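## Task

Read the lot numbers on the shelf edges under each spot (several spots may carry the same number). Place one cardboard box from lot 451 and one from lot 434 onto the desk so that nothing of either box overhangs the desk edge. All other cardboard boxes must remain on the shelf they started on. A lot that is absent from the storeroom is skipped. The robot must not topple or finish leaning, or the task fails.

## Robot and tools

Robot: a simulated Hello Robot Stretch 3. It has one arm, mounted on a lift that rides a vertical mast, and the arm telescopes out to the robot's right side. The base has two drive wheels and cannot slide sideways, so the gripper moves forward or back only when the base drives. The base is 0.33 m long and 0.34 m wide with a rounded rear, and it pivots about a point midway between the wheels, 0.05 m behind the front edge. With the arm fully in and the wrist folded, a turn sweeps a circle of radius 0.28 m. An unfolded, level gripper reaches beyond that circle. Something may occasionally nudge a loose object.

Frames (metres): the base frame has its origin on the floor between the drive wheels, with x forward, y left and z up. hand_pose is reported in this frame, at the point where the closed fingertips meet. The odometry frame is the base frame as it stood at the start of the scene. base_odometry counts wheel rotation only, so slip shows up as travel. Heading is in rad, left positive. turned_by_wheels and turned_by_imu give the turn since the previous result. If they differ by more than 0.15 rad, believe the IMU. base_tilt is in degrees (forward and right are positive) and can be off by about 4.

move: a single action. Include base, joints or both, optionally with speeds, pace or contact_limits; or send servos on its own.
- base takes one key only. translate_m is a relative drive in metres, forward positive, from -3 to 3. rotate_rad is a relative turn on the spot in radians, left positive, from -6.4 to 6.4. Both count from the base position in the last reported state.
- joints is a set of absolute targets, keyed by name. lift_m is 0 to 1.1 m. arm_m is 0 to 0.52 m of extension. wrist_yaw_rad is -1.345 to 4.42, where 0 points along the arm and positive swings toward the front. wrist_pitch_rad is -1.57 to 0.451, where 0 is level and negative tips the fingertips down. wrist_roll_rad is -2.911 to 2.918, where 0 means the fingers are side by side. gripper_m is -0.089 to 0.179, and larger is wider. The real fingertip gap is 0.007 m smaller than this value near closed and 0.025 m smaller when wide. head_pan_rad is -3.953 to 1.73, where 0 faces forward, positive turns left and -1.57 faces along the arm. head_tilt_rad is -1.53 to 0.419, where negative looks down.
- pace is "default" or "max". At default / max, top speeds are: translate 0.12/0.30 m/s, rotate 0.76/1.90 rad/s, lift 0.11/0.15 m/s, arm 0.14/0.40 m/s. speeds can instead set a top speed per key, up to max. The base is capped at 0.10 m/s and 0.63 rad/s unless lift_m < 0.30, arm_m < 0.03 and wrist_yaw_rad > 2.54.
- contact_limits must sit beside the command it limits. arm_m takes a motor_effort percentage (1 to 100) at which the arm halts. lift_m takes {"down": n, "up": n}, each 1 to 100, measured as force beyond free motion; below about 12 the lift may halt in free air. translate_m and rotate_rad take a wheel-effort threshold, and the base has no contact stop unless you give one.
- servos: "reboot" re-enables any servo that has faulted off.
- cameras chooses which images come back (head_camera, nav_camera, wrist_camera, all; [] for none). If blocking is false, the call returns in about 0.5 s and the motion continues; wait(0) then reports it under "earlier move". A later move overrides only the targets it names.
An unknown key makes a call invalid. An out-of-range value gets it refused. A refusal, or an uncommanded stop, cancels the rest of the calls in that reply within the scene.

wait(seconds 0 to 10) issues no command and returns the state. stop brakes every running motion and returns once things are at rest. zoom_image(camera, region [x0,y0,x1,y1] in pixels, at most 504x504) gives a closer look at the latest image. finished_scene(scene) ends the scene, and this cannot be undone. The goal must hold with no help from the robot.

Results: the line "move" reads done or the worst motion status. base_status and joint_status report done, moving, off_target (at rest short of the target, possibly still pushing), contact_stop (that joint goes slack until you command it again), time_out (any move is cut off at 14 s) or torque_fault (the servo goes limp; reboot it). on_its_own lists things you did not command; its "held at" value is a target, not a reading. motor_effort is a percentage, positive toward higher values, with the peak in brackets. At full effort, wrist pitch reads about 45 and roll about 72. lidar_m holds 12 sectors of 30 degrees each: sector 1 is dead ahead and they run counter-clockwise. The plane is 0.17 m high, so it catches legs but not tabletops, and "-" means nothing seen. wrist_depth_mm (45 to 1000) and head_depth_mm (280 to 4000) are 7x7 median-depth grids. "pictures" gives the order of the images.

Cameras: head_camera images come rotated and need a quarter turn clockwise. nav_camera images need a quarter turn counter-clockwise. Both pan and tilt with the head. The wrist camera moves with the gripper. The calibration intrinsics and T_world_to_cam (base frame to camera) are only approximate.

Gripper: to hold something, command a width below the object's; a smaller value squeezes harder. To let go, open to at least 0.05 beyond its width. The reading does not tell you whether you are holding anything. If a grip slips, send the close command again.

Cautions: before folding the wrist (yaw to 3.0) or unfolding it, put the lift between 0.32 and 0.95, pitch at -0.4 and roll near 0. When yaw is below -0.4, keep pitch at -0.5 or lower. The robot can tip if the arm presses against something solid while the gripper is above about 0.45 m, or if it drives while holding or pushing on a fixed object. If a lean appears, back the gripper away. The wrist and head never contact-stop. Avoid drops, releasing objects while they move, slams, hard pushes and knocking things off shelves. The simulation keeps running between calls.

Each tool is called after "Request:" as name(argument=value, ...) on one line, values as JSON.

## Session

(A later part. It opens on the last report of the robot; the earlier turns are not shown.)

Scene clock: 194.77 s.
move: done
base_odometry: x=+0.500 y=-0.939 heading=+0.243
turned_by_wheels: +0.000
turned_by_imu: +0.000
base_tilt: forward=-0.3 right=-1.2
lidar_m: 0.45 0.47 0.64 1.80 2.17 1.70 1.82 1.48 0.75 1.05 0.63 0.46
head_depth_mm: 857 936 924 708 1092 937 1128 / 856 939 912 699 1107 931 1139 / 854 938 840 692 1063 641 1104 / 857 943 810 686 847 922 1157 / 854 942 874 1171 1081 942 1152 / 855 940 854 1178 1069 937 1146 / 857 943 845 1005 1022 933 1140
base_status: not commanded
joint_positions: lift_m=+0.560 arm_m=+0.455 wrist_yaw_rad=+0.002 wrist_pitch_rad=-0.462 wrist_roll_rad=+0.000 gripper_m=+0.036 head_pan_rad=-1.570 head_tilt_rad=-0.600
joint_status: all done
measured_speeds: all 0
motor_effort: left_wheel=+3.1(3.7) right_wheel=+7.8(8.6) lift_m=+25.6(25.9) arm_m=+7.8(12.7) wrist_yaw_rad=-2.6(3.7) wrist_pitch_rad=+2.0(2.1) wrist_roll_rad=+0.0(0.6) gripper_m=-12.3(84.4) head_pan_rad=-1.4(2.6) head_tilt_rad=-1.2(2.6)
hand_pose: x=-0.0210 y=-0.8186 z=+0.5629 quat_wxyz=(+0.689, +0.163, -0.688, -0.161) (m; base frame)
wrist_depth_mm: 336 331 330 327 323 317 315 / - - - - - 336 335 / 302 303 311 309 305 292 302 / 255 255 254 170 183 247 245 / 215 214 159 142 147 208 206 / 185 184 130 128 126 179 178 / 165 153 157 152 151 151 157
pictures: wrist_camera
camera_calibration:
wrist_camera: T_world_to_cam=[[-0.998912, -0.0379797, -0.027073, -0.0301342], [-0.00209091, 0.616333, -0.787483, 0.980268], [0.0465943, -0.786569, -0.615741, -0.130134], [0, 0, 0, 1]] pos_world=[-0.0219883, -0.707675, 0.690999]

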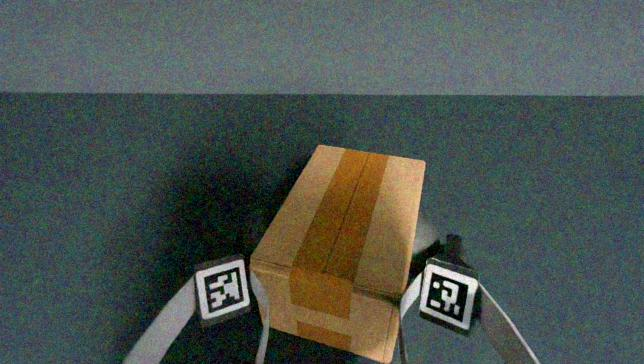

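Request:
move(joints={"gripper_m":0.005}, cameras=["wrist_camera"])

Request:
move(joints={"lift_m":0.66}, cameras=["wrist_camera"])

Scene clock: 205.57 s.
move: done
base_odometry: x=+0.500 y=-0.939 heading=+0.243
turned_by_wheels: +0.000
turned_by_imu: +0.000
base_tilt: forward=-0.2 right=-1.2
lidar_m: 0.45 0.47 0.64 1.80 2.18 1.71 1.82 1.48 0.75 1.05 0.63 0.46
head_depth_mm: 853 939 922 708 1090 938 1130 / 853 940 908 698 1103 933 1141 / 856 940 841 694 1059 642 1107 / 854 941 810 688 847 923 1158 / 857 940 872 1178 1076 943 1153 / 855 942 862 1174 1072 938 1144 / 856 937 849 1000 1029 933 1130
base_status: not commanded
joint_positions: lift_m=+0.560 arm_m=+0.455 wrist_yaw_rad=+0.002 wrist_pitch_rad=-0.462 wrist_roll_rad=+0.000 gripper_m=+0.006 head_pan_rad=-1.570 head_tilt_rad=-0.600
joint_status: all done
measured_speeds: all 0
motor_effort: left_wheel=+3.3(4.0) right_wheel=+7.7(8.4) lift_m=+26.8(27.1) arm_m=-2.2(2.2) wrist_yaw_rad=-3.7(3.7) wrist_pitch_rad=+1.9(2.1) wrist_roll_rad=-0.2(0.3) gripper_m=-22.9(95.1) head_pan_rad=-2.2(2.4) head_tilt_rad=-1.2(1.7)
hand_pose: x=-0.0210 y=-0.8186 z=+0.5629 quat_wxyz=(+0.689, +0.163, -0.688, -0.161) (m; base frame)
wrist_depth_mm: 333 331 330 326 323 319 314 / - - - - - 338 334 / 303 304 312 308 306 291 300 / 256 255 253 169 183 247 244 / 215 213 158 143 146 208 206 / 184 184 129 129 126 179 178 / 166 102 157 152 151 151 157
pictures: wrist_camera
camera_calibration:
wrist_camera: T_world_to_cam=[[-0.998912, -0.0379797, -0.027073, -0.0301342], [-0.00209091, 0.616333, -0.787483, 0.980268], [0.0465943, -0.786569, -0.615741, -0.130134], [0, 0, 0, 1]] pos_world=[-0.0219883, -0.707675, 0.690999]

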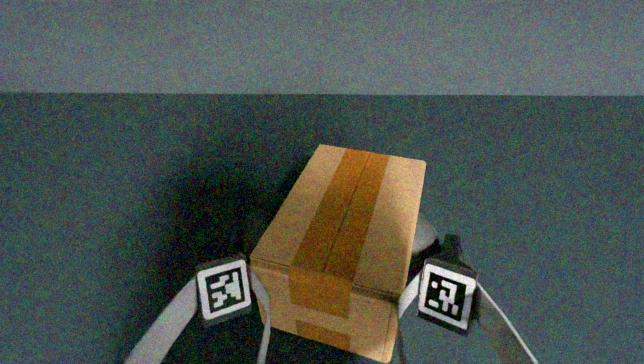

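Scene clock: 207.30 s.
move: done
base_odometry: x=+0.500 y=-0.939 heading=+0.243
turned_by_wheels: +0.000
turned_by_imu: +0.000
base_tilt: forward=-0.3 right=-1.1
lidar_m: 0.45 0.47 0.64 1.81 2.17 1.71 1.81 1.48 0.75 1.05 0.63 0.46
head_depth_mm: 854 939 923 708 1092 940 1120 / 856 938 912 702 1103 881 401 / 856 939 842 691 674 898 1135 / 855 941 807 685 709 944 1152 / 854 942 872 1173 1078 946 1154 / 855 939 859 1171 1074 939 1147 / 856 940 846 1004 1027 935 1137
base_status: not commanded
joint_positions: lift_m=+0.660 arm_m=+0.455 wrist_yaw_rad=+0.002 wrist_pitch_rad=-0.470 wrist_roll_rad=+0.000 gripper_m=+0.009 head_pan_rad=-1.570 head_tilt_rad=-0.600
joint_status: all done
measured_speeds: all 0
motor_effort: left_wheel=+3.0(3.8) right_wheel=+7.7(8.7) lift_m=+30.4(33.9) arm_m=-6.3(6.5) wrist_yaw_rad=-2.3(4.1) wrist_pitch_rad=+3.5(3.5) wrist_roll_rad=-0.1(0.3) gripper_m=-9.7(22.9) head_pan_rad=-2.2(2.7) head_tilt_rad=-0.9(1.8)
hand_pose: x=-0.0210 y=-0.8175 z=+0.6611 quat_wxyz=(+0.688, +0.166, -0.687, -0.164) (m; base frame)
wrist_depth_mm: 333 333 327 329 324 320 317 / - - - - - 338 336 / - - - - - - - / - - - 165 170 - - / - - 151 143 145 317 324 / 301 301 129 130 126 291 291 / 263 102 255 148 246 250 256
pictures: wrist_camera
camera_calibration:
wrist_camera: T_world_to_cam=[[-0.998912, -0.0378256, -0.0272952, -0.027163], [-0.00219313, 0.622601, -0.782536, 1.05878], [0.0465939, -0.781625, -0.622006, -0.0605913], [0, 0, 0, 1]] pos_world=[-0.0219882, -0.707586, 0.790105]

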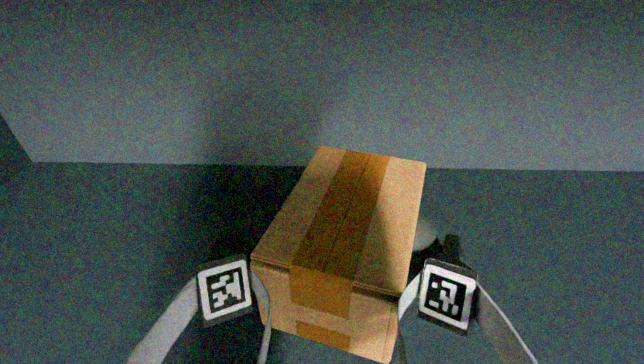

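Request:
move(joints={"arm_m":0.02,"head_tilt_rad":-0.5}, cameras=[])

Request:
move(base={"rotate_rad":-1.19}, joints={"lift_m":0.87}, cameras=[])

Request:
move(base={"translate_m":-1.35}, cameras=[])

Request:
move(base={"rotate_rad":-0.38})

Scene clock: 240.87 s.
move: done
base_odometry: x=+0.500 y=-0.939 heading=+0.243
turned_by_wheels: +0.000
turned_by_imu: +0.000
base_tilt: forward=-0.3 right=-1.1
lidar_m: 0.45 0.47 0.64 1.81 2.18 1.71 1.82 1.48 0.75 1.05 0.63 0.46
head_depth_mm: 831 930 996 739 1160 969 1112 / 858 931 1003 731 1195 961 1184 / 862 930 997 723 1195 953 1175 / 859 929 997 714 1180 947 838 / 863 930 998 706 1181 942 1159 / 860 930 1000 698 1181 933 1164 / 863 929 985 691 1107 936 1128
base_status: not commanded
joint_positions: lift_m=+0.660 arm_m=+0.020 wrist_yaw_rad=+0.002 wrist_pitch_rad=-0.470 wrist_roll_rad=+0.000 gripper_m=+0.009 head_pan_rad=-1.570 head_tilt_rad=-0.500
joint_status: all done
measured_speeds: all 0
motor_effort: left_wheel=+3.2(3.9) right_wheel=+7.9(8.7) lift_m=+28.9(29.0) arm_m=-13.1(15.1) wrist_yaw_rad=-3.1(4.2) wrist_pitch_rad=+3.4(3.6) wrist_roll_rad=-0.2(0.3) gripper_m=-10.0(10.4) head_pan_rad=-3.3(3.4) head_tilt_rad=+4.2(5.8)
hand_pose: x=-0.0210 y=-0.3825 z=+0.6611 quat_wxyz=(+0.688, +0.166, -0.687, -0.164) (m; base frame)
wrist_depth_mm: - - - - - - - / - - - - - - 621 / - - - - - - - / - - - 165 177 - - / - - 153 143 146 916 - / - - 129 130 126 773 - / - 95 - 143 133 120 630
pictures: none
No camera images: "cameras" was empty.

Scene clock: 243.87 s.
move: done
base_odometry: x=+0.500 y=-0.939 heading=-0.947
turned_by_wheels: -1.190
turned_by_imu: -1.172
base_tilt: forward=-0.3 right=-1.2
lidar_m: 0.71 0.49 0.45 0.45 0.57 1.20 2.62 1.71 1.82 1.51 0.75 1.05
head_depth_mm: 1459 1566 1667 1811 1951 1627 1396 / 1533 1639 1767 1902 2032 1616 - / 1584 1703 1854 2010 2098 1604 306 / 1305 1717 1872 2029 1984 525 303 / 1261 1399 1474 1640 1797 1544 1260 / 1292 1468 1332 1698 1320 1484 1278 / 1056 1402 1183 1520 1204 1361 1165
base_status: done
joint_positions: lift_m=+0.870 arm_m=+0.020 wrist_yaw_rad=+0.002 wrist_pitch_rad=-0.470 wrist_roll_rad=+0.000 gripper_m=+0.009 head_pan_rad=-1.570 head_tilt_rad=-0.500
joint_status: all done
measured_speeds: all 0
motor_effort: left_wheel=+8.2(12.7) right_wheel=-10.1(13.6) lift_m=+28.1(35.4) arm_m=-11.1(13.3) wrist_yaw_rad=-2.7(3.7) wrist_pitch_rad=+3.4(3.7) wrist_roll_rad=-0.1(0.3) gripper_m=-9.8(10.6) head_pan_rad=-2.5(3.5) head_tilt_rad=+3.5(5.0)
hand_pose: x=-0.0210 y=-0.3824 z=+0.8711 quat_wxyz=(+0.688, +0.166, -0.687, -0.164) (m; base frame)
wrist_depth_mm: - - - - - - - / - - - - - - - / - - - - - - - / - - - 165 185 - - / - 665 155 143 147 - - / - - 129 130 126 - - / - 102 974 147 141 986 -
pictures: none
No camera images: "cameras" was empty.

Scene clock: 258.47 s.
move: time_out
base_odometry: x=-0.289 y=+0.156 heading=-0.947
turned_by_wheels: +0.000
turned_by_imu: +0.000
base_tilt: forward=-0.2 right=-1.2
lidar_m: 1.58 1.05 0.97 0.98 1.23 2.44 2.16 0.94 0.70 0.89 1.65 1.83
head_depth_mm: 1053 1128 1213 1280 956 732 649 / 1095 1172 1257 1309 948 728 - / 1137 1219 1322 1353 938 724 306 / 1190 1271 1381 1499 932 526 303 / 1214 1317 1430 1587 1695 1449 1263 / 1270 1370 1499 1672 1812 1583 1294 / 1321 1447 1592 1772 1927 1571 1291
base_status: translate_m time_out (by the wheels' count: -1.3493 of -1.3500)
joint_positions: lift_m=+0.870 arm_m=+0.020 wrist_yaw_rad=+0.002 wrist_pitch_rad=-0.470 wrist_roll_rad=+0.000 gripper_m=+0.009 head_pan_rad=-1.570 head_tilt_rad=-0.500
joint_status: not commanded
measured_speeds: all 0
motor_effort: left_wheel=-0.4(9.9) right_wheel=-0.3(15.0) lift_m=+24.5(28.5) arm_m=+12.5(12.5) wrist_yaw_rad=-2.1(4.8) wrist_pitch_rad=+3.5(3.6) wrist_roll_rad=+0.1(0.3) gripper_m=-10.3(10.5) head_pan_rad=-1.8(3.4) head_tilt_rad=+3.4(4.4)
hand_pose: x=-0.0210 y=-0.3824 z=+0.8711 quat_wxyz=(+0.688, +0.166, -0.687, -0.164) (m; base frame)
wrist_depth_mm: - - - - - - - / - - - - - - - / - - - - - - - / - - - 165 171 - - / - - 155 143 145 - - / - - 129 130 126 - - / - 982 - 147 141 973 -
pictures: none
No camera images: "cameras" was empty.

not run: a stop that you did not command came earlier in this reply.

Request:
move(base={"rotate_rad":-0.4}, cameras=["head_camera","nav_camera","wrist_camera"])

Scene clock: 262.57 s.
move: done
base_odometry: x=-0.289 y=+0.156 heading=-1.346
turned_by_wheels: -0.400
turned_by_imu: -0.393
base_tilt: forward=-0.3 right=-1.1
lidar_m: 1.83 1.37 1.00 0.97 1.01 1.38 2.43 1.32 0.70 0.89 0.90 1.85
head_depth_mm: 1088 1179 1283 1350 955 758 1356 / 1086 1172 1284 1352 948 755 - / 1090 1175 1273 1352 943 724 306 / 1083 1176 1268 1339 933 525 303 / 1086 1174 1276 1316 928 737 1264 / 1087 1174 1274 1304 919 735 1260 / 1086 1176 1280 1374 912 755 1298
base_status: done
joint_positions: lift_m=+0.870 arm_m=+0.020 wrist_yaw_rad=+0.002 wrist_pitch_rad=-0.470 wrist_roll_rad=+0.000 gripper_m=+0.009 head_pan_rad=-1.570 head_tilt_rad=-0.500
joint_status: not commanded
measured_speeds: all 0
motor_effort: left_wheel=+8.5(12.4) right_wheel=-9.6(13.3) lift_m=+25.4(25.9) arm_m=+7.5(13.7) wrist_yaw_rad=-3.2(3.8) wrist_pitch_rad=+3.6(3.6) wrist_roll_rad=-0.2(0.3) gripper_m=-9.7(10.4) head_pan_rad=-1.4(2.1) head_tilt_rad=+2.4(3.2)
hand_pose: x=-0.0210 y=-0.3824 z=+0.8711 quat_wxyz=(+0.688, +0.166, -0.687, -0.164) (m; base frame)
wrist_depth_mm: - - - - - - - / - - - - - - - / - - - - - - - / - - - 165 170 - - / - - 150 143 145 - - / - - 130 130 126 - - / - 971 955 147 137 948 -
pictures: head_camera (sideways), nav_camera (sideways), wrist_camera
camera_calibration:
head_camera: T_world_to_cam=[[-0.0465777, 0.432244, -0.900553, 1.18761], [0.997501, -0.0278142, -0.0649422, 0.0780463], [-0.0531191, -0.901328, -0.429869, 0.515367], [0, 0, 0, 1]] pos_world=[0.00484072, -0.046653, 1.29612]
nav_camera: T_world_to_cam=[[0.0173072, -0.455983, 0.88982, -1.11499], [-0.999793, -0.0174129, 0.010523, 0.0426187], [0.010696, -0.889818, -0.45619, 0.546837], [0, 0, 0, 1]] pos_world=[0.0560582, -0.0210897, 1.24116]
wrist_camera: T_world_to_cam=[[-0.998916, -0.0376772, -0.0273219, -0.00500965], [-0.00209668, 0.622887, -0.782309, 0.952135], [0.0464937, -0.781404, -0.622291, 0.410383], [0, 0, 0, 1]] pos_world=[-0.0220881, -0.272586, 1.00011]

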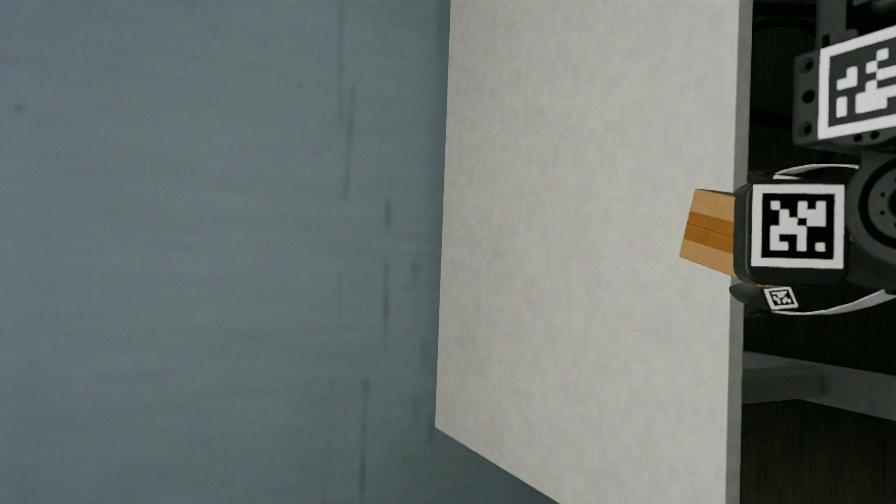

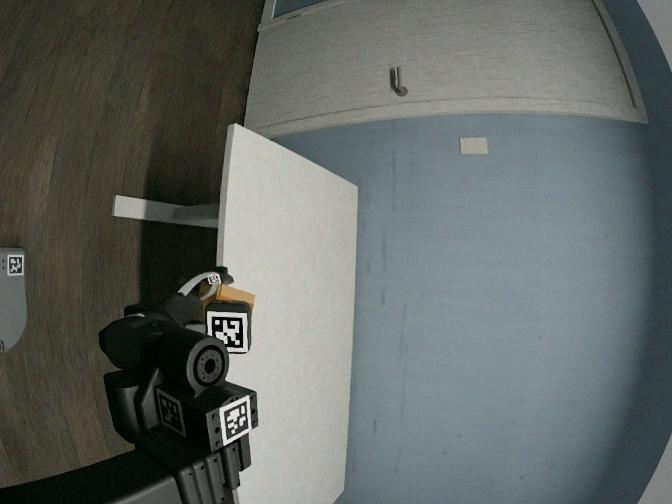

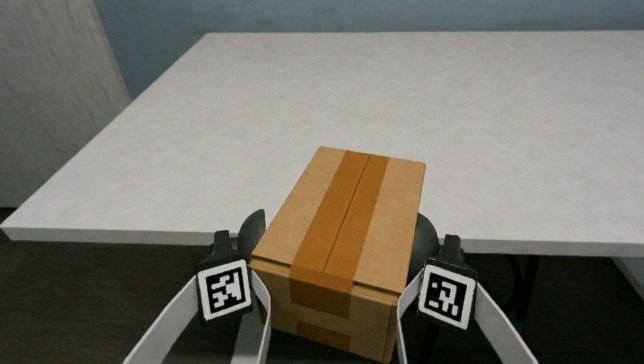

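Request:
move(joints={"arm_m":0.32}, cameras=[])

Request:
move(joints={"lift_m":0.79}, cameras=["wrist_camera"])

Request:
move(joints={"lift_m":0.74}, speeds={"lift_m":0.03}, contact_limits={"lift_m":{"down":14}}, cameras=["wrist_camera"])

Scene clock: 275.90 s.
move: done
base_odometry: x=-0.289 y=+0.156 heading=-1.346
turned_by_wheels: +0.000
turned_by_imu: +0.000
base_tilt: forward=-0.4 right=-1.0
lidar_m: 1.83 1.37 1.01 0.97 1.00 1.38 2.44 1.32 0.70 0.89 0.90 1.84
head_depth_mm: 1089 1178 1286 1349 915 296 - / 1085 1179 1283 1349 384 693 1256 / 1089 1176 1279 1138 464 747 1282 / 1084 1172 1275 1330 483 742 1305 / 1085 1170 1277 1319 927 738 1301 / 1085 1168 1278 1301 917 732 1257 / 1083 1175 1281 1378 915 755 1286
base_status: not commanded
joint_positions: lift_m=+0.870 arm_m=+0.320 wrist_yaw_rad=+0.002 wrist_pitch_rad=-0.471 wrist_roll_rad=+0.000 gripper_m=+0.009 head_pan_rad=-1.570 head_tilt_rad=-0.500
joint_status: all done
measured_speeds: all 0
motor_effort: left_wheel=+8.6(9.0) right_wheel=-9.9(10.9) lift_m=+26.2(26.6) arm_m=+13.2(15.4) wrist_yaw_rad=-2.7(4.5) wrist_pitch_rad=+3.5(3.7) wrist_roll_rad=-0.2(0.3) gripper_m=-9.5(10.4) head_pan_rad=-0.8(2.1) head_tilt_rad=+2.1(2.9)
hand_pose: x=-0.0210 y=-0.6824 z=+0.8710 quat_wxyz=(+0.688, +0.166, -0.687, -0.164) (m; base frame)
wrist_depth_mm: - - - - - - - / - - - - - - - / 848 - - - - - - / 919 - - 165 171 - - / - - 150 144 144 - - / - - 129 130 126 - - / - 95 - 143 132 108 -
pictures: none
No camera images: "cameras" was empty.

Scene clock: 277.47 s.
move: done
base_odometry: x=-0.289 y=+0.156 heading=-1.346
turned_by_wheels: +0.000
turned_by_imu: +0.000
base_tilt: forward=-0.3 right=-1.3
lidar_m: 1.83 1.37 1.00 0.97 1.00 1.38 2.44 1.32 0.70 0.89 0.90 1.85
head_depth_mm: 1090 1175 1278 1351 958 735 307 / 1085 1174 1281 1350 875 381 340 / 1090 1171 1279 1347 495 692 1275 / 1084 1174 1284 1335 566 695 1296 / 1082 1173 1273 1313 927 739 1294 / 1087 1173 1277 1305 921 735 1255 / 1087 1178 1277 1375 912 754 1282
base_status: not commanded
joint_positions: lift_m=+0.790 arm_m=+0.320 wrist_yaw_rad=+0.002 wrist_pitch_rad=-0.471 wrist_roll_rad=+0.000 gripper_m=+0.009 head_pan_rad=-1.570 head_tilt_rad=-0.500
joint_status: all done
measured_speeds: all 0
motor_effort: left_wheel=+8.8(8.9) right_wheel=-9.8(10.6) lift_m=+24.1(26.7) arm_m=+12.1(13.6) wrist_yaw_rad=-2.5(3.9) wrist_pitch_rad=+3.6(3.7) wrist_roll_rad=+0.0(0.3) gripper_m=-9.7(10.4) head_pan_rad=-1.6(1.8) head_tilt_rad=+1.7(2.6)
hand_pose: x=-0.0210 y=-0.6824 z=+0.7910 quat_wxyz=(+0.688, +0.166, -0.687, -0.164) (m; base frame)
wrist_depth_mm: - - - - - - - / - - - - - - - / - - - - - - - / - - - 165 170 - - / - - 150 143 144 - - / - - 129 130 126 - - / - 95 - 143 132 108 -
pictures: wrist_camera
camera_calibration:
wrist_camera: T_world_to_cam=[[-0.998916, -0.0376683, -0.0273367, -0.0184799], [-0.00209266, 0.623107, -0.782134, 1.07638], [0.0464953, -0.781229, -0.62251, 0.126481], [0, 0, 0, 1]] pos_world=[-0.0220881, -0.572586, 0.920105]

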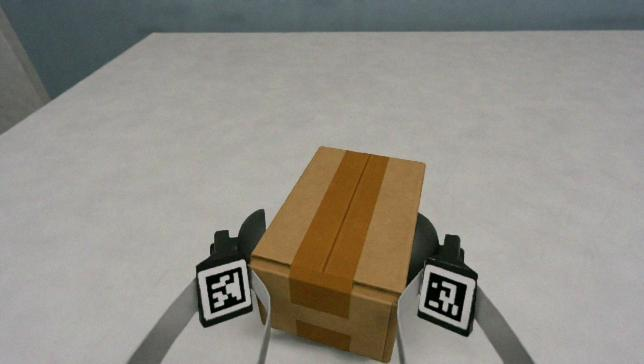

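Scene clock: 279.57 s.
move: done
base_odometry: x=-0.289 y=+0.156 heading=-1.346
turned_by_wheels: +0.000
turned_by_imu: +0.000
base_tilt: forward=-0.3 right=-1.2
lidar_m: 1.83 1.37 1.01 0.97 1.00 1.38 2.44 1.31 0.70 0.89 0.90 1.84
head_depth_mm: 1089 1180 1284 1351 951 759 1174 / 1090 1173 1288 1347 947 445 354 / 1084 1176 1277 1343 938 519 1275 / 1085 1173 1275 1333 934 626 1311 / 1089 1172 1273 1317 924 739 1301 / 1084 1172 1282 1305 917 735 1261 / 1081 1171 1273 1372 917 753 1286
base_status: not commanded
joint_positions: lift_m=+0.740 arm_m=+0.320 wrist_yaw_rad=+0.002 wrist_pitch_rad=-0.438 wrist_roll_rad=+0.000 gripper_m=+0.009 head_pan_rad=-1.570 head_tilt_rad=-0.500
joint_status: all done
measured_speeds: all 0
motor_effort: left_wheel=+8.2(8.9) right_wheel=-9.9(10.7) lift_m=+19.5(26.8) arm_m=+11.0(12.7) wrist_yaw_rad=-2.1(3.7) wrist_pitch_rad=-2.4(3.6) wrist_roll_rad=+0.0(0.3) gripper_m=-9.9(10.3) head_pan_rad=-0.6(1.7) head_tilt_rad=+1.7(2.6)
contact_limits: lift_m down 14 (down: maximum 72; up: maximum 65)
hand_pose: x=-0.0210 y=-0.6868 z=+0.7482 quat_wxyz=(+0.691, +0.155, -0.690, -0.153) (m; base frame)
wrist_depth_mm: - - - - - - - / - - - - - - - / - - - - - - - / - - - 165 170 - - / - - 150 142 144 - - / - - 129 129 125 - - / - 94 - 143 - 108 -
pictures: wrist_camera
camera_calibration:
wrist_camera: T_world_to_cam=[[-0.998912, -0.0385634, -0.0262294, -0.0212416], [-0.00199624, 0.597239, -0.802061, 1.04275], [0.0465954, -0.801135, -0.596667, 0.0633402], [0, 0, 0, 1]] pos_world=[-0.0220883, -0.572844, 0.873581]

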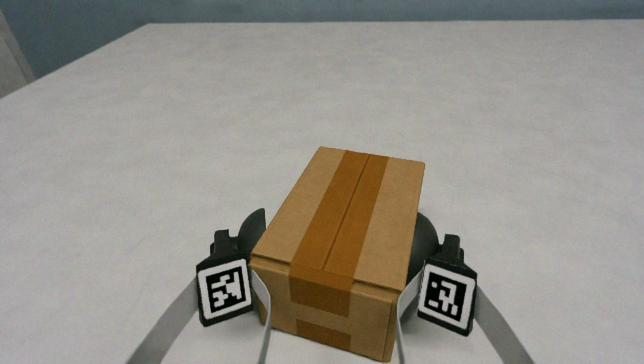

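Request:
move(joints={"lift_m":0.747}, cameras=[])

Request:
move(joints={"gripper_m":0.13}, cameras=["wrist_camera"])

Request:
move(joints={"lift_m":0.86}, cameras=["wrist_camera"])

Request:
move(joints={"arm_m":0.01,"head_pan_rad":-3.0,"head_tilt_rad":-0.3}, cameras=["wrist_camera"])

Request:
move(joints={"wrist_yaw_rad":3.0,"lift_m":0.75}, cameras=[])

Request:
move(base={"rotate_rad":0.1}, cameras=["nav_camera"])

Scene clock: 291.53 s.
move: done
base_odometry: x=-0.289 y=+0.156 heading=-1.346
turned_by_wheels: +0.000
turned_by_imu: +0.000
base_tilt: forward=-0.3 right=-1.2
lidar_m: 1.83 1.37 1.00 0.97 1.00 1.38 2.44 1.32 0.70 0.89 0.90 1.85
head_depth_mm: 1086 1180 1283 1353 956 757 1155 / 1092 1175 1282 1347 947 436 353 / 1092 1175 1274 1347 941 513 1280 / 1084 1172 1281 1331 890 614 1299 / 1085 1178 1272 1317 926 737 1303 / 1087 1173 1274 1305 922 732 1260 / 1079 1173 1284 1386 909 754 1291
base_status: not commanded
joint_positions: lift_m=+0.747 arm_m=+0.320 wrist_yaw_rad=+0.002 wrist_pitch_rad=-0.459 wrist_roll_rad=+0.000 gripper_m=+0.009 head_pan_rad=-1.570 head_tilt_rad=-0.500
joint_status: all done
measured_speeds: all 0
motor_effort: left_wheel=+8.1(8.3) right_wheel=-9.3(10.0) lift_m=+31.0(32.2) arm_m=+9.0(9.5) wrist_yaw_rad=-2.6(4.0) wrist_pitch_rad=+1.3(2.5) wrist_roll_rad=+0.1(0.3) gripper_m=-9.8(10.2) head_pan_rad=-0.7(1.3) head_tilt_rad=+1.8(2.1)
hand_pose: x=-0.0210 y=-0.6840 z=+0.7506 quat_wxyz=(+0.689, +0.162, -0.688, -0.160) (m; base frame)
wrist_depth_mm: - - - - - - - / - - - - - - - / - - - - - - - / - - - 165 170 - - / - - 150 143 144 - - / - - 130 130 125 - - / - 94 - 144 - 108 -
pictures: none
No camera images: "cameras" was empty.

Scene clock: 293.27 s.
move: done
base_odometry: x=-0.289 y=+0.156 heading=-1.346
turned_by_wheels: +0.000
turned_by_imu: +0.000
base_tilt: forward=-0.3 right=-1.2
lidar_m: 1.83 1.37 1.00 0.97 1.01 1.38 2.44 1.32 0.70 0.89 0.90 1.84
head_depth_mm: 1085 1176 1280 1347 953 755 1155 / 1088 1173 1285 1354 946 435 353 / 1085 1175 1282 1345 939 513 1279 / 1088 1171 1276 1324 890 616 1304 / 1086 1176 1282 1312 926 736 1297 / 1083 1176 1267 1297 915 736 1256 / 1083 1173 1273 1383 915 754 1284
base_status: not commanded
joint_positions: lift_m=+0.747 arm_m=+0.320 wrist_yaw_rad=+0.002 wrist_pitch_rad=-0.463 wrist_roll_rad=+0.000 gripper_m=+0.130 head_pan_rad=-1.570 head_tilt_rad=-0.500
joint_status: all done
measured_speeds: all 0
motor_effort: left_wheel=+8.0(8.4) right_wheel=-9.7(9.9) lift_m=+28.8(31.9) arm_m=+7.7(9.4) wrist_yaw_rad=-1.3(3.9) wrist_pitch_rad=+2.1(2.3) wrist_roll_rad=-0.3(0.3) gripper_m=+0.3(81.1) head_pan_rad=-0.8(1.2) head_tilt_rad=+1.9(2.1)
hand_pose: x=-0.0211 y=-0.6834 z=+0.7497 quat_wxyz=(+0.689, +0.163, -0.688, -0.162) (m; base frame)
wrist_depth_mm: - - - - - - - / - - - - - - - / - - - - - - - / - - - 170 170 - - / - - - 143 143 144 - / - 125 137 129 124 123 - / - 121 - 144 - - -
pictures: wrist_camera
camera_calibration:
wrist_camera: T_world_to_cam=[[-0.998936, -0.0373109, -0.0271208, -0.019622], [-0.00169126, 0.617199, -0.786805, 1.04415], [0.0460953, -0.785922, -0.616605, 0.0922564], [0, 0, 0, 1]] pos_world=[-0.0220878, -0.572677, 0.8779]

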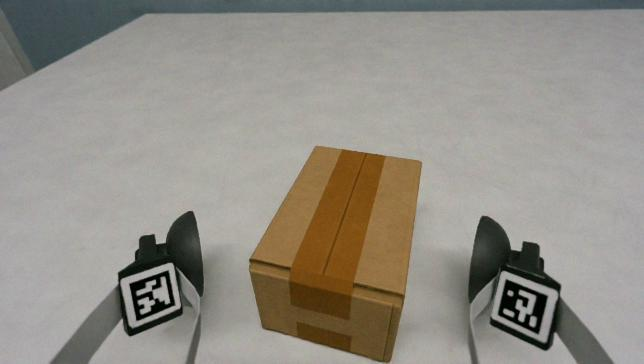

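Scene clock: 295.13 s.
move: done
base_odometry: x=-0.289 y=+0.156 heading=-1.346
turned_by_wheels: +0.000
turned_by_imu: +0.000
base_tilt: forward=-0.3 right=-1.1
lidar_m: 1.83 1.37 1.00 0.97 1.01 1.38 2.44 1.32 0.70 0.89 0.90 1.84
head_depth_mm: 1087 1178 1278 1344 955 299 - / 1089 1184 1279 1341 384 693 1256 / 1088 1172 1282 1340 463 748 1277 / 1086 1169 1279 1338 485 741 1294 / 1085 1174 1276 1321 891 737 1299 / 1084 1172 1272 1302 919 734 1251 / 1086 1167 1272 1382 911 752 1286
base_status: not commanded
joint_positions: lift_m=+0.860 arm_m=+0.320 wrist_yaw_rad=+0.002 wrist_pitch_rad=-0.463 wrist_roll_rad=+0.000 gripper_m=+0.130 head_pan_rad=-1.570 head_tilt_rad=-0.500
joint_status: all done
measured_speeds: all 0
motor_effort: left_wheel=+7.6(8.0) right_wheel=-9.7(10.2) lift_m=+30.4(33.0) arm_m=+6.3(8.1) wrist_yaw_rad=-2.3(3.6) wrist_pitch_rad=+2.1(2.3) wrist_roll_rad=-0.2(0.3) gripper_m=+0.9(1.3) head_pan_rad=-0.2(1.2) head_tilt_rad=+1.4(2.5)
hand_pose: x=-0.0211 y=-0.6834 z=+0.8626 quat_wxyz=(+0.689, +0.163, -0.688, -0.162) (m; base frame)
wrist_depth_mm: - - - - - - - / - - - - - - - / 862 - - - - - - / - - - - - - - / - - - - - 143 - / - 125 - 249 - 123 - / - 121 - 224 224 - -
pictures: wrist_camera
camera_calibration:
wrist_camera: T_world_to_cam=[[-0.998936, -0.0373109, -0.0271208, -0.0165574], [-0.00169126, 0.617199, -0.786805, 1.13306], [0.0460953, -0.785922, -0.616605, 0.161933], [0, 0, 0, 1]] pos_world=[-0.0220878, -0.572677, 0.9909]

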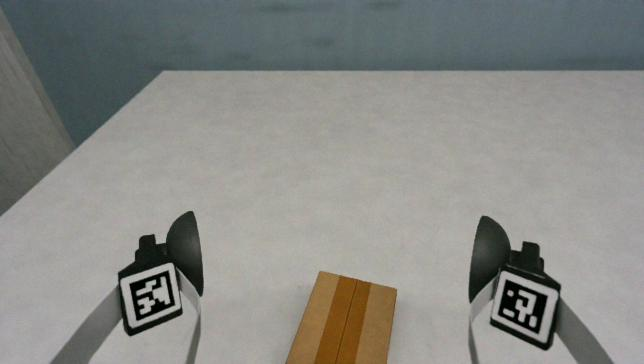

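Scene clock: 298.63 s.
move: done
base_odometry: x=-0.289 y=+0.156 heading=-1.346
turned_by_wheels: +0.000
turned_by_imu: +0.000
base_tilt: forward=-0.3 right=-1.2
lidar_m: 1.83 1.37 1.01 0.97 1.00 1.38 2.44 1.32 0.70 0.89 0.90 1.84
head_depth_mm: 2072 2147 2259 2370 2474 2070 1624 / 2099 2189 2295 2392 2509 2048 1565 / 2122 2231 2293 2433 2565 2032 1558 / 2149 2233 2360 2479 2544 2020 1538 / 2174 2300 2393 2506 2606 1985 1532 / 2213 2331 2423 2528 2640 1997 1523 / 2229 2335 2434 2564 2644 1985 1533
base_status: not commanded
joint_positions: lift_m=+0.860 arm_m=+0.010 wrist_yaw_rad=+0.002 wrist_pitch_rad=-0.463 wrist_roll_rad=+0.000 gripper_m=+0.130 head_pan_rad=-3.001 head_tilt_rad=-0.297
joint_status: all done
measured_speeds: all 0
motor_effort: left_wheel=+7.6(8.1) right_wheel=-9.6(10.0) lift_m=+23.7(31.3) arm_m=-13.0(14.7) wrist_yaw_rad=-1.7(3.2) wrist_pitch_rad=+2.1(2.3) wrist_roll_rad=+0.0(0.3) gripper_m=+0.4(1.2) head_pan_rad=+3.4(4.3) head_tilt_rad=-2.5(8.4)
hand_pose: x=-0.0211 y=-0.3734 z=+0.8626 quat_wxyz=(+0.689, +0.163, -0.688, -0.162) (m; base frame)
wrist_depth_mm: - - - - - - - / - - - - - - - / - - - 460 - - - / - - - - - - - / - 150 - - - 144 - / - 125 - - - 123 - / - 978 - - - 967 975
pictures: wrist_camera
camera_calibration:
wrist_camera: T_world_to_cam=[[-0.998936, -0.0373109, -0.0271208, -0.00499102], [-0.00169126, 0.617199, -0.786805, 0.941732], [0.0460953, -0.785922, -0.616605, 0.405569], [0, 0, 0, 1]] pos_world=[-0.0220878, -0.262677, 0.9909]

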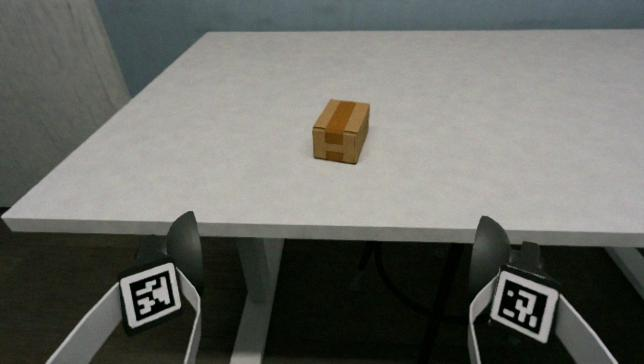

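Scene clock: 301.13 s.
move: done
base_odometry: x=-0.289 y=+0.156 heading=-1.346
turned_by_wheels: +0.000
turned_by_imu: +0.000
base_tilt: forward=-0.3 right=-1.2
lidar_m: 1.83 1.37 1.00 0.97 1.00 1.38 2.45 1.32 0.70 0.89 0.90 1.85
head_depth_mm: 2068 2159 2273 2382 2487 2041 1572 / 2116 2197 2272 2410 2521 2013 1555 / 2113 2206 2323 2426 2516 2026 1544 / 2136 2252 2359 2471 2575 2015 1530 / 2190 2262 2374 2502 2599 1991 1542 / 2205 2283 2425 2540 2643 1969 1526 / 2220 2345 2470 2556 2661 1974 1521
base_status: not commanded
joint_positions: lift_m=+0.750 arm_m=+0.010 wrist_yaw_rad=+2.997 wrist_pitch_rad=-0.463 wrist_roll_rad=+0.000 gripper_m=+0.130 head_pan_rad=-3.000 head_tilt_rad=-0.300
joint_status: all done
measured_speeds: all 0
motor_effort: left_wheel=+7.6(8.2) right_wheel=-9.2(9.8) lift_m=+23.7(25.7) arm_m=-11.1(13.4) wrist_yaw_rad=+2.6(5.8) wrist_pitch_rad=+2.1(2.3) wrist_roll_rad=+0.0(0.3) gripper_m=+0.5(1.1) head_pan_rad=+2.8(4.2) head_tilt_rad=-3.4(4.2)
hand_pose: x=+0.0103 y=+0.0612 z=+0.7526 quat_wxyz=(+0.212, +0.698, +0.112, +0.675) (m; base frame)
wrist_depth_mm: - 147 - - - - - / - 160 - - - - - / - 179 - - - - - / - - 221 - - - - / - - 236 - - - - / - 125 266 - - 123 - / - 874 324 907 880 847 864
pictures: none
No camera images: "cameras" was empty.

Scene clock: 302.17 s.
move: done
base_odometry: x=-0.289 y=+0.156 heading=-1.247
turned_by_wheels: +0.100
turned_by_imu: +0.098
base_tilt: forward=-0.3 right=-1.2
lidar_m: 1.83 1.25 0.98 0.97 1.04 1.54 2.44 1.32 0.70 0.89 1.41 2.03
head_depth_mm: 2066 2130 2227 2323 2444 2046 1553 / 2061 2181 2276 2386 2475 2035 1556 / 2157 2236 2325 2439 2534 2015 1556 / 2187 2292 2396 2501 2620 2009 1540 / 2263 2348 2442 2580 2662 2002 1521 / 2300 2406 2503 2636 2671 1975 1537 / 2159 2208 2278 2364 1278 1812 1510
base_status: done
joint_positions: lift_m=+0.750 arm_m=+0.010 wrist_yaw_rad=+2.997 wrist_pitch_rad=-0.463 wrist_roll_rad=+0.000 gripper_m=+0.130 head_pan_rad=-3.000 head_tilt_rad=-0.300
joint_status: not commanded
measured_speeds: all 0
motor_effort: left_wheel=-8.6(11.8) right_wheel=+7.6(10.4) lift_m=+23.4(24.2) arm_m=-9.6(10.7) wrist_yaw_rad=+2.1(3.2) wrist_pitch_rad=+2.1(2.2) wrist_roll_rad=+0.0(0.3) gripper_m=+0.5(1.2) head_pan_rad=+3.1(4.1) head_tilt_rad=-3.2(3.8)
hand_pose: x=+0.0103 y=+0.0612 z=+0.7526 quat_wxyz=(+0.212, +0.698, +0.112, +0.675) (m; base frame)
wrist_depth_mm: - 147 - - - 988 - / - 160 - - - - - / - 178 - - - - - / - - 221 - - - - / - - 235 - - - - / - 125 266 - - 123 - / - 875 328 893 901 848 872
pictures: nav_camera (sideways)
camera_calibration:
nav_camera: T_world_to_cam=[[-0.265277, -0.0550557, 0.962599, -1.20818], [-0.155358, 0.987764, 0.0136809, 0.0332881], [-0.951574, -0.145918, -0.270584, 0.311232], [0, 0, 0, 1]] pos_world=[-0.0191687, -0.0539833, 1.24675]

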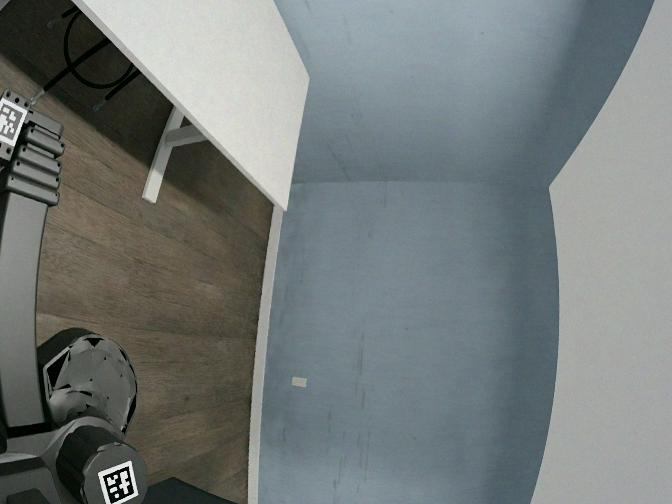

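Request:
move(base={"rotate_rad":-0.2}, joints={"lift_m":0.28,"arm_m":0.005,"head_pan_rad":-3.6}, cameras=[])

Request:
move(base={"translate_m":-1.7}, pace="max", cameras=["nav_camera","head_camera"])

Request:
move(joints={"head_pan_rad":1.4,"head_tilt_rad":-0.3}, cameras=["nav_camera","head_camera"])

Scene clock: 319.47 s.
move: done
base_odometry: x=-0.289 y=+0.156 heading=-1.446
turned_by_wheels: -0.200
turned_by_imu: -0.197
base_tilt: forward=-0.4 right=-1.0
lidar_m: 1.82 1.53 1.04 0.97 0.99 1.26 2.44 2.08 0.94 0.70 0.89 1.69
head_depth_mm: 1063 1088 1110 1139 1175 1203 1236 / 1192 1222 1252 1297 1334 1379 1406 / 1358 1402 1456 1492 1547 1605 1538 / 2493 2607 2730 2797 2572 1848 1532 / 2375 2492 2583 2766 2764 1993 1530 / 2207 2328 2430 2549 2586 1983 1535 / 2099 2208 2275 2374 2478 1966 1531
base_status: done
joint_positions: lift_m=+0.280 arm_m=+0.005 wrist_yaw_rad=+2.997 wrist_pitch_rad=-0.463 wrist_roll_rad=+0.000 gripper_m=+0.130 head_pan_rad=-3.600 head_tilt_rad=-0.300
joint_status: all done
measured_speeds: all 0
motor_effort: left_wheel=+8.5(11.4) right_wheel=-10.2(12.0) lift_m=+24.0(26.9) arm_m=+4.7(14.5) wrist_yaw_rad=+2.2(3.4) wrist_pitch_rad=+2.1(2.3) wrist_roll_rad=+0.3(0.3) gripper_m=+1.1(1.1) head_pan_rad=+3.5(6.2) head_tilt_rad=-1.8(3.8)
hand_pose: x=+0.0102 y=+0.0662 z=+0.2826 quat_wxyz=(+0.212, +0.698, +0.112, +0.675) (m; base frame)
wrist_depth_mm: - 143 - - - - - / - 155 950 - - - - / 842 172 745 812 796 797 788 / 679 632 220 668 649 644 639 / 570 566 230 553 554 529 541 / 490 125 259 292 475 123 470 / - 248 260 257 418 396 406
pictures: none
No camera images: "cameras" was empty.

Scene clock: 326.53 s.
move: done
base_odometry: x=-0.500 y=+1.843 heading=-1.446
turned_by_wheels: +0.000
turned_by_imu: -0.002
base_tilt: forward=-0.2 right=-1.2
lidar_m: 3.49 1.28 0.86 0.84 1.21 0.82 0.77 0.78 1.00 1.48 1.21 1.51
head_depth_mm: 969 1028 1103 1178 1275 1388 1468 / 894 949 1008 1077 1150 1242 1336 / 835 879 928 987 1048 1120 1208 / 777 816 859 910 961 1022 1095 / 729 763 800 842 890 941 997 / 687 720 747 786 829 873 924 / 648 676 706 737 773 811 857
base_status: done
joint_positions: lift_m=+0.280 arm_m=+0.005 wrist_yaw_rad=+2.997 wrist_pitch_rad=-0.463 wrist_roll_rad=+0.000 gripper_m=+0.130 head_pan_rad=-3.600 head_tilt_rad=-0.300
joint_status: not commanded
measured_speeds: all 0
motor_effort: left_wheel=-0.3(11.7) right_wheel=-9.5(18.1) lift_m=+30.2(31.5) arm_m=+12.6(14.0) wrist_yaw_rad=+1.5(3.7) wrist_pitch_rad=+2.2(2.3) wrist_roll_rad=+0.0(0.4) gripper_m=+0.3(1.3) head_pan_rad=+3.1(4.2) head_tilt_rad=+0.0(2.5)
hand_pose: x=+0.0102 y=+0.0662 z=+0.2827 quat_wxyz=(+0.212, +0.698, +0.113, +0.675) (m; base frame)
wrist_depth_mm: - 143 - - 826 - - / - 155 - - 934 973 - / 846 171 741 822 800 803 797 / 689 622 219 654 658 655 640 / 569 566 228 555 556 528 539 / 500 125 259 294 480 123 474 / - 248 259 257 419 396 404
pictures: head_camera (sideways), nav_camera (sideways)
camera_calibration:
head_camera: T_world_to_cam=[[0.240172, -0.0668842, -0.968423, 1.27446], [-0.477919, -0.876488, -0.0579906, 0.0780417], [-0.844932, 0.476756, -0.242473, 0.276336], [0, 0, 0, 1]] pos_world=[-0.0353054, 0.0218988, 1.30574]
nav_camera: T_world_to_cam=[[-0.250034, 0.104336, 0.962599, -1.20829], [0.429485, 0.90297, 0.0136851, 0.0297296], [-0.867771, 0.416843, -0.270584, 0.310631], [0, 0, 0, 1]] pos_world=[-0.0453264, -0.0302607, 1.24675]

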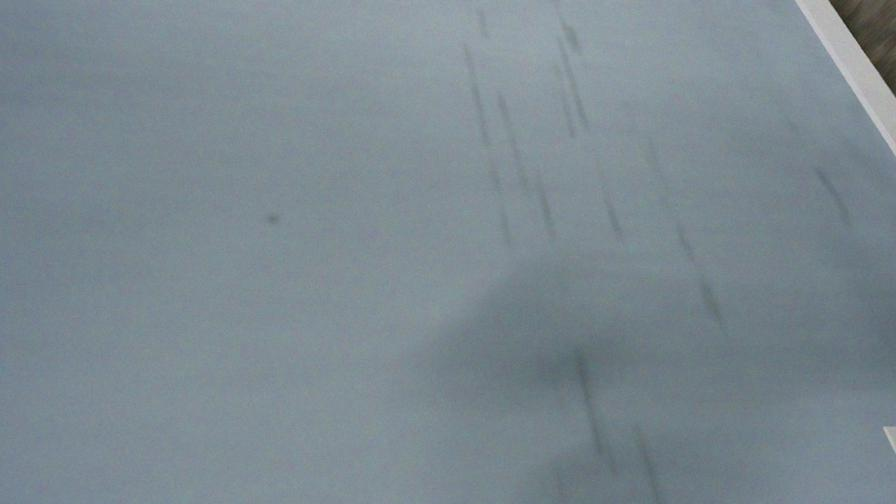

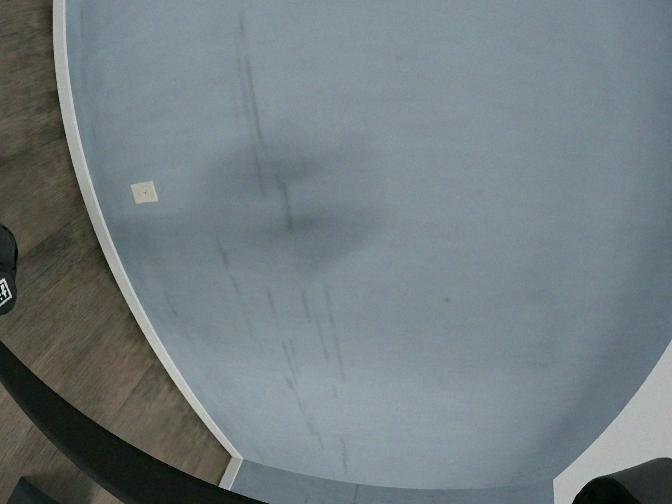

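Scene clock: 330.17 s.
move: done
base_odometry: x=-0.500 y=+1.843 heading=-1.446
turned_by_wheels: +0.000
turned_by_imu: +0.000
base_tilt: forward=-0.2 right=-1.1
lidar_m: 3.50 1.27 0.86 0.84 1.21 0.82 0.77 0.78 1.00 1.48 1.21 1.51
head_depth_mm: 774 815 862 911 970 1041 1114 / 749 789 832 882 934 993 1066 / 729 763 803 852 894 955 1018 / 793 809 827 854 889 944 1003 / 1973 2065 2149 2254 2357 1841 1433 / 1933 2022 2095 2218 2325 1991 1526 / 1883 1962 2055 2149 2288 1958 1518
base_status: not commanded
joint_positions: lift_m=+0.280 arm_m=+0.005 wrist_yaw_rad=+2.997 wrist_pitch_rad=-0.463 wrist_roll_rad=+0.000 gripper_m=+0.130 head_pan_rad=+1.408 head_tilt_rad=-0.300
joint_status: all done
measured_speeds: translate_m=+0.000 rotate_rad=+0.000 lift_m=+0.000 arm_m=+0.000 wrist_yaw_rad=+0.000 wrist_pitch_rad=+0.000 wrist_roll_rad=+0.000 head_pan_rad=-0.024 head_tilt_rad=+0.000
motor_effort: left_wheel=-0.5(1.2) right_wheel=-9.3(10.2) lift_m=+28.3(30.5) arm_m=+12.3(13.4) wrist_yaw_rad=+0.4(3.1) wrist_pitch_rad=+2.2(2.3) wrist_roll_rad=-0.1(0.4) gripper_m=+0.2(1.4) head_pan_rad=-3.5(6.2) head_tilt_rad=+0.3(5.1)
hand_pose: x=+0.0102 y=+0.0662 z=+0.2827 quat_wxyz=(+0.212, +0.698, +0.113, +0.675) (m; base frame)
wrist_depth_mm: - 143 - - 833 - - / - 155 - - 929 976 - / 845 171 752 804 807 794 771 / 676 625 219 658 654 639 643 / 567 563 228 554 556 527 539 / 497 125 260 294 478 123 468 / - 247 259 258 416 396 404
pictures: head_camera (sideways), nav_camera (sideways)
camera_calibration:
head_camera: T_world_to_cam=[[0.00595214, -0.249246, -0.968422, 1.27588], [-0.977678, 0.201948, -0.057985, 0.0810897], [0.210023, 0.94715, -0.24248, 0.269933], [0, 0, 0, 1]] pos_world=[0.0149932, 0.0459637, 1.30574]
nav_camera: T_world_to_cam=[[0.0269995, 0.269569, 0.962602, -1.20998], [0.988917, -0.147842, 0.0136644, 0.0263721], [0.145996, 0.951565, -0.270573, 0.30445], [0, 0, 0, 1]] pos_world=[-0.0378595, 0.0403697, 1.24675]

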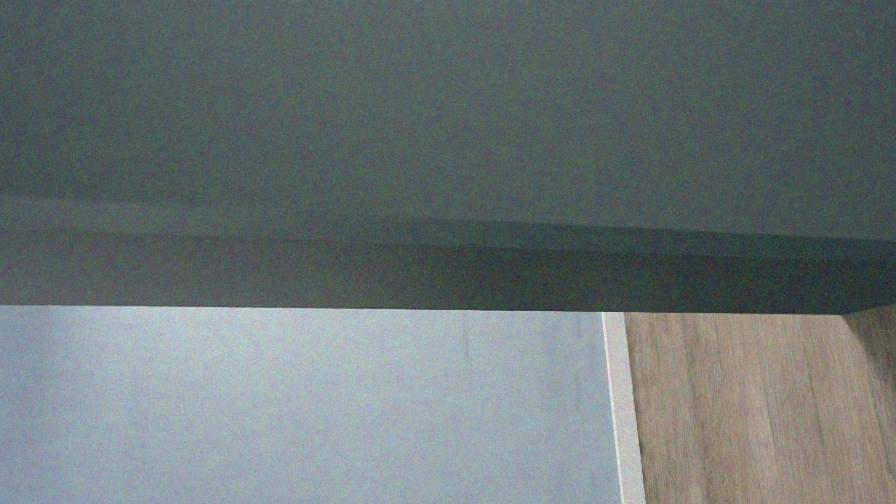

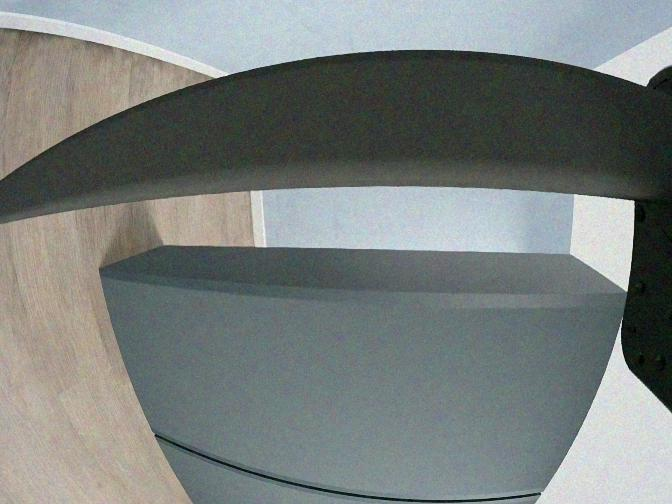

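Request:
move(base={"rotate_rad":1.87}, joints={"head_pan_rad":-1.2}, cameras=[])

Request:
move(base={"translate_m":1.6}, pace="max", contact_limits={"translate_m":40}, cameras=["nav_camera","head_camera"])

Scene clock: 356.67 s.
move: done
base_odometry: x=-0.500 y=+1.843 heading=+0.424
turned_by_wheels: +1.870
turned_by_imu: +1.839
base_tilt: forward=-0.3 right=-1.2
lidar_m: 1.78 0.93 0.77 0.76 0.85 1.36 1.48 1.21 2.15 1.88 0.97 0.84
head_depth_mm: 3000 3124 3292 3553 2974 2032 1552 / 2816 2209 2415 2650 2729 2034 1557 / 1759 1710 1834 1984 2158 2005 1549 / 1328 1403 1479 1589 1689 1783 1538 / 1131 1188 1244 1313 1384 1471 1489 / 992 1037 1077 1126 1181 1245 1306 / 880 910 946 983 1032 1069 1120
base_status: done
joint_positions: lift_m=+0.280 arm_m=+0.005 wrist_yaw_rad=+2.997 wrist_pitch_rad=-0.463 wrist_roll_rad=+0.000 gripper_m=+0.130 head_pan_rad=-1.202 head_tilt_rad=-0.300
joint_status: all done
measured_speeds: all 0
motor_effort: left_wheel=-8.6(12.5) right_wheel=+9.7(12.6) lift_m=+24.9(27.5) arm_m=-0.6(12.4) wrist_yaw_rad=+1.4(3.2) wrist_pitch_rad=+2.1(2.3) wrist_roll_rad=-0.1(0.3) gripper_m=+0.1(1.3) head_pan_rad=+3.2(5.0) head_tilt_rad=+1.9(2.1)
hand_pose: x=+0.0102 y=+0.0662 z=+0.2827 quat_wxyz=(+0.212, +0.698, +0.113, +0.675) (m; base frame)
wrist_depth_mm: - 143 - - - - - / - 155 163 - - - - / 843 171 745 804 803 793 748 / 678 624 220 662 647 642 646 / 570 565 228 557 547 532 542 / 487 125 259 293 477 123 469 / - 248 260 257 418 394 406
pictures: none
No camera images: "cameras" was empty.

Scene clock: 363.40 s.
move: done
base_odometry: x=+0.958 y=+2.500 heading=+0.423
turned_by_wheels: +0.000
turned_by_imu: +0.001
base_tilt: forward=-0.3 right=-1.1
lidar_m: 0.71 0.58 0.48 0.47 0.53 0.84 2.75 0.66 0.62 1.64 0.86 0.71
head_depth_mm: 2332 2610 2992 3467 2960 2035 1559 / 1738 1895 2093 2315 2477 2034 1550 / 1391 1485 1603 1716 1880 1908 1548 / 1151 1216 1298 1371 1471 1583 1524 / 988 1032 1085 1147 1217 1290 1368 / 865 900 942 982 1030 1086 1142 / 769 796 828 861 894 940 981
base_status: done
joint_positions: lift_m=+0.280 arm_m=+0.005 wrist_yaw_rad=+2.997 wrist_pitch_rad=-0.463 wrist_roll_rad=+0.000 gripper_m=+0.130 head_pan_rad=-1.200 head_tilt_rad=-0.300
joint_status: not commanded
measured_speeds: all 0
motor_effort: left_wheel=-1.2(10.0) right_wheel=+5.1(17.0) lift_m=+27.3(27.3) arm_m=-11.5(13.9) wrist_yaw_rad=+2.3(3.2) wrist_pitch_rad=+2.2(2.3) wrist_roll_rad=+0.0(0.4) gripper_m=+0.6(1.2) head_pan_rad=+3.6(4.1) head_tilt_rad=+2.8(3.2)
contact_limits: translate_m 40 (maximum 100)
hand_pose: x=+0.0101 y=+0.0662 z=+0.2826 quat_wxyz=(+0.212, +0.698, +0.113, +0.675) (m; base frame)
wrist_depth_mm: 521 143 495 491 476 472 462 / 579 155 538 536 524 509 498 / 618 171 574 587 571 556 545 / 650 625 201 636 627 602 - / 567 559 228 556 549 528 539 / 489 125 260 291 476 123 474 / - 249 259 257 415 398 406
pictures: head_camera (sideways), nav_camera (sideways)
camera_calibration:
head_camera: T_world_to_cam=[[-0.131915, 0.211571, -0.96842, 1.27672], [0.944455, 0.323485, -0.0579787, 0.0693496], [0.301002, -0.922277, -0.242492, 0.269364], [0, 0, 0, 1]] pos_world=[0.0218418, -0.0441223, 1.30574]
nav_camera: T_world_to_cam=[[0.113883, -0.245819, 0.962603, -1.2105], [-0.926622, -0.375746, 0.0136724, 0.0380648], [0.358333, -0.893526, -0.270572, 0.30321], [0, 0, 0, 1]] pos_world=[0.0644767, -0.0123345, 1.24675]

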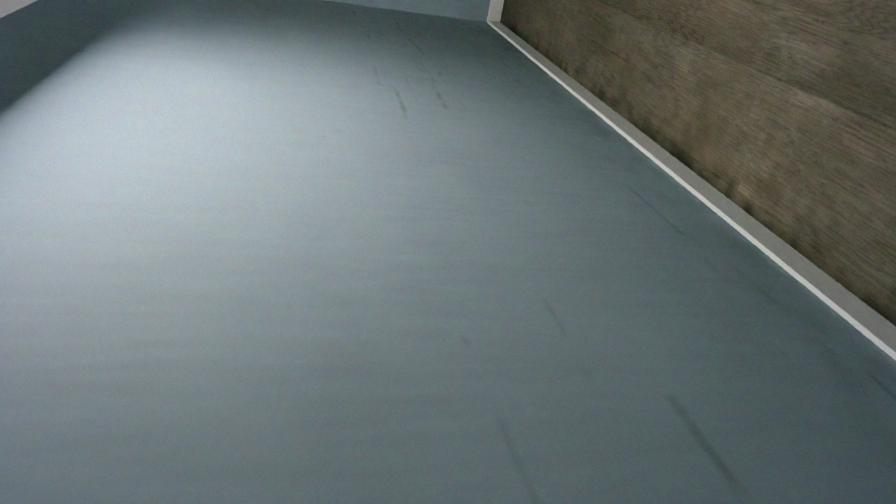

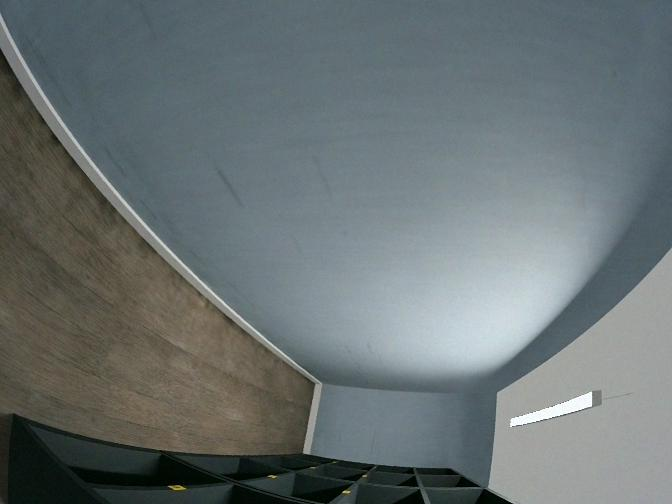

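Request:
move(base={"rotate_rad":-1.77}, joints={"head_pan_rad":-1.2,"head_tilt_rad":-0.5}, cameras=["nav_camera","head_camera"])

Scene clock: 382.33 s.
move: done
base_odometry: x=+0.958 y=+2.500 heading=-1.346
turned_by_wheels: -1.770
turned_by_imu: -1.741
base_tilt: forward=-0.3 right=-1.2
lidar_m: 1.45 1.00 0.73 0.71 0.67 0.49 0.48 0.49 0.68 1.87 0.77 0.62
head_depth_mm: 2444 2623 2796 2926 2112 1623 1324 / 2544 2700 2908 3024 2110 1621 1314 / 2622 2833 3035 2987 2095 1615 1313 / 2705 2877 3034 2870 2077 1593 1303 / 2803 3029 3262 2930 2072 1594 1295 / 2927 3183 3161 2723 1898 1444 1226 / 700 736 778 827 881 947 1022
base_status: done
joint_positions: lift_m=+0.280 arm_m=+0.005 wrist_yaw_rad=+2.997 wrist_pitch_rad=-0.463 wrist_roll_rad=+0.000 gripper_m=+0.130 head_pan_rad=-1.200 head_tilt_rad=-0.500
joint_status: all done
measured_speeds: all 0
motor_effort: left_wheel=+7.8(12.5) right_wheel=-9.9(13.1) lift_m=+29.4(31.5) arm_m=-12.6(13.4) wrist_yaw_rad=+2.0(3.7) wrist_pitch_rad=+2.2(2.3) wrist_roll_rad=-0.1(0.3) gripper_m=+0.8(1.4) head_pan_rad=+3.1(4.4) head_tilt_rad=-4.1(5.7)
hand_pose: x=+0.0101 y=+0.0662 z=+0.2827 quat_wxyz=(+0.212, +0.698, +0.113, +0.675) (m; base frame)
wrist_depth_mm: 640 143 - - - - - / 669 155 164 - - - - / 633 171 194 782 771 782 787 / 650 624 220 660 657 640 656 / 565 565 229 549 552 532 538 / 501 125 258 293 477 123 472 / - 248 258 258 415 396 403
pictures: head_camera (sideways), nav_camera (sideways)
camera_calibration:
head_camera: T_world_to_cam=[[-0.199875, 0.386281, -0.900465, 1.18842], [0.939982, 0.334988, -0.0649438, 0.0784256], [0.276558, -0.859401, -0.430052, 0.513644], [0, 0, 0, 1]] pos_world=[0.0217639, -0.0439079, 1.29611]
nav_camera: T_world_to_cam=[[0.181202, -0.418994, 0.889725, -1.11586], [-0.925753, -0.377983, 0.0105378, 0.042147], [0.331886, -0.825574, -0.456376, 0.545146], [0, 0, 0, 1]] pos_world=[0.0602876, -0.00154861, 1.24115]

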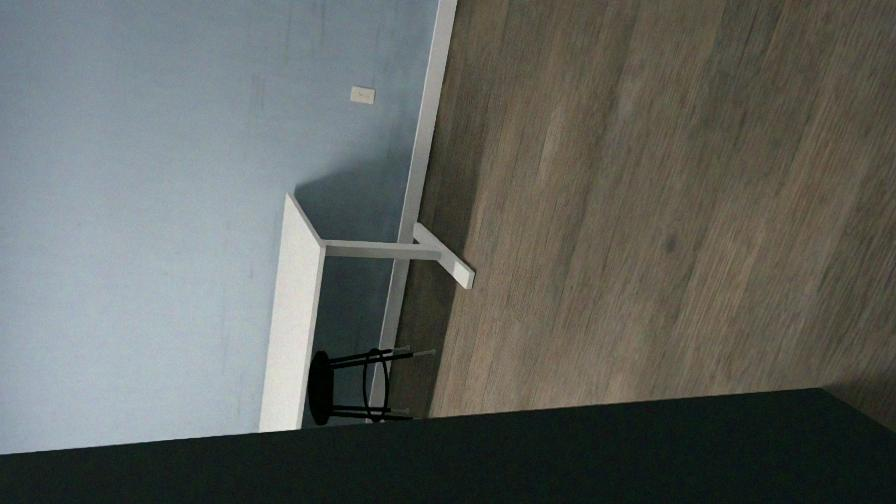

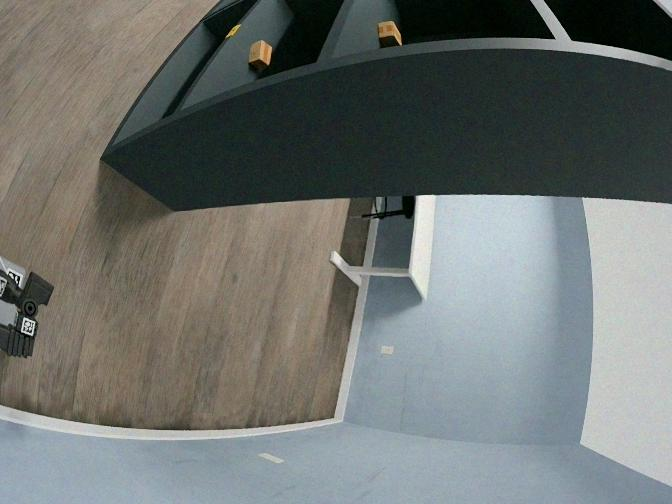

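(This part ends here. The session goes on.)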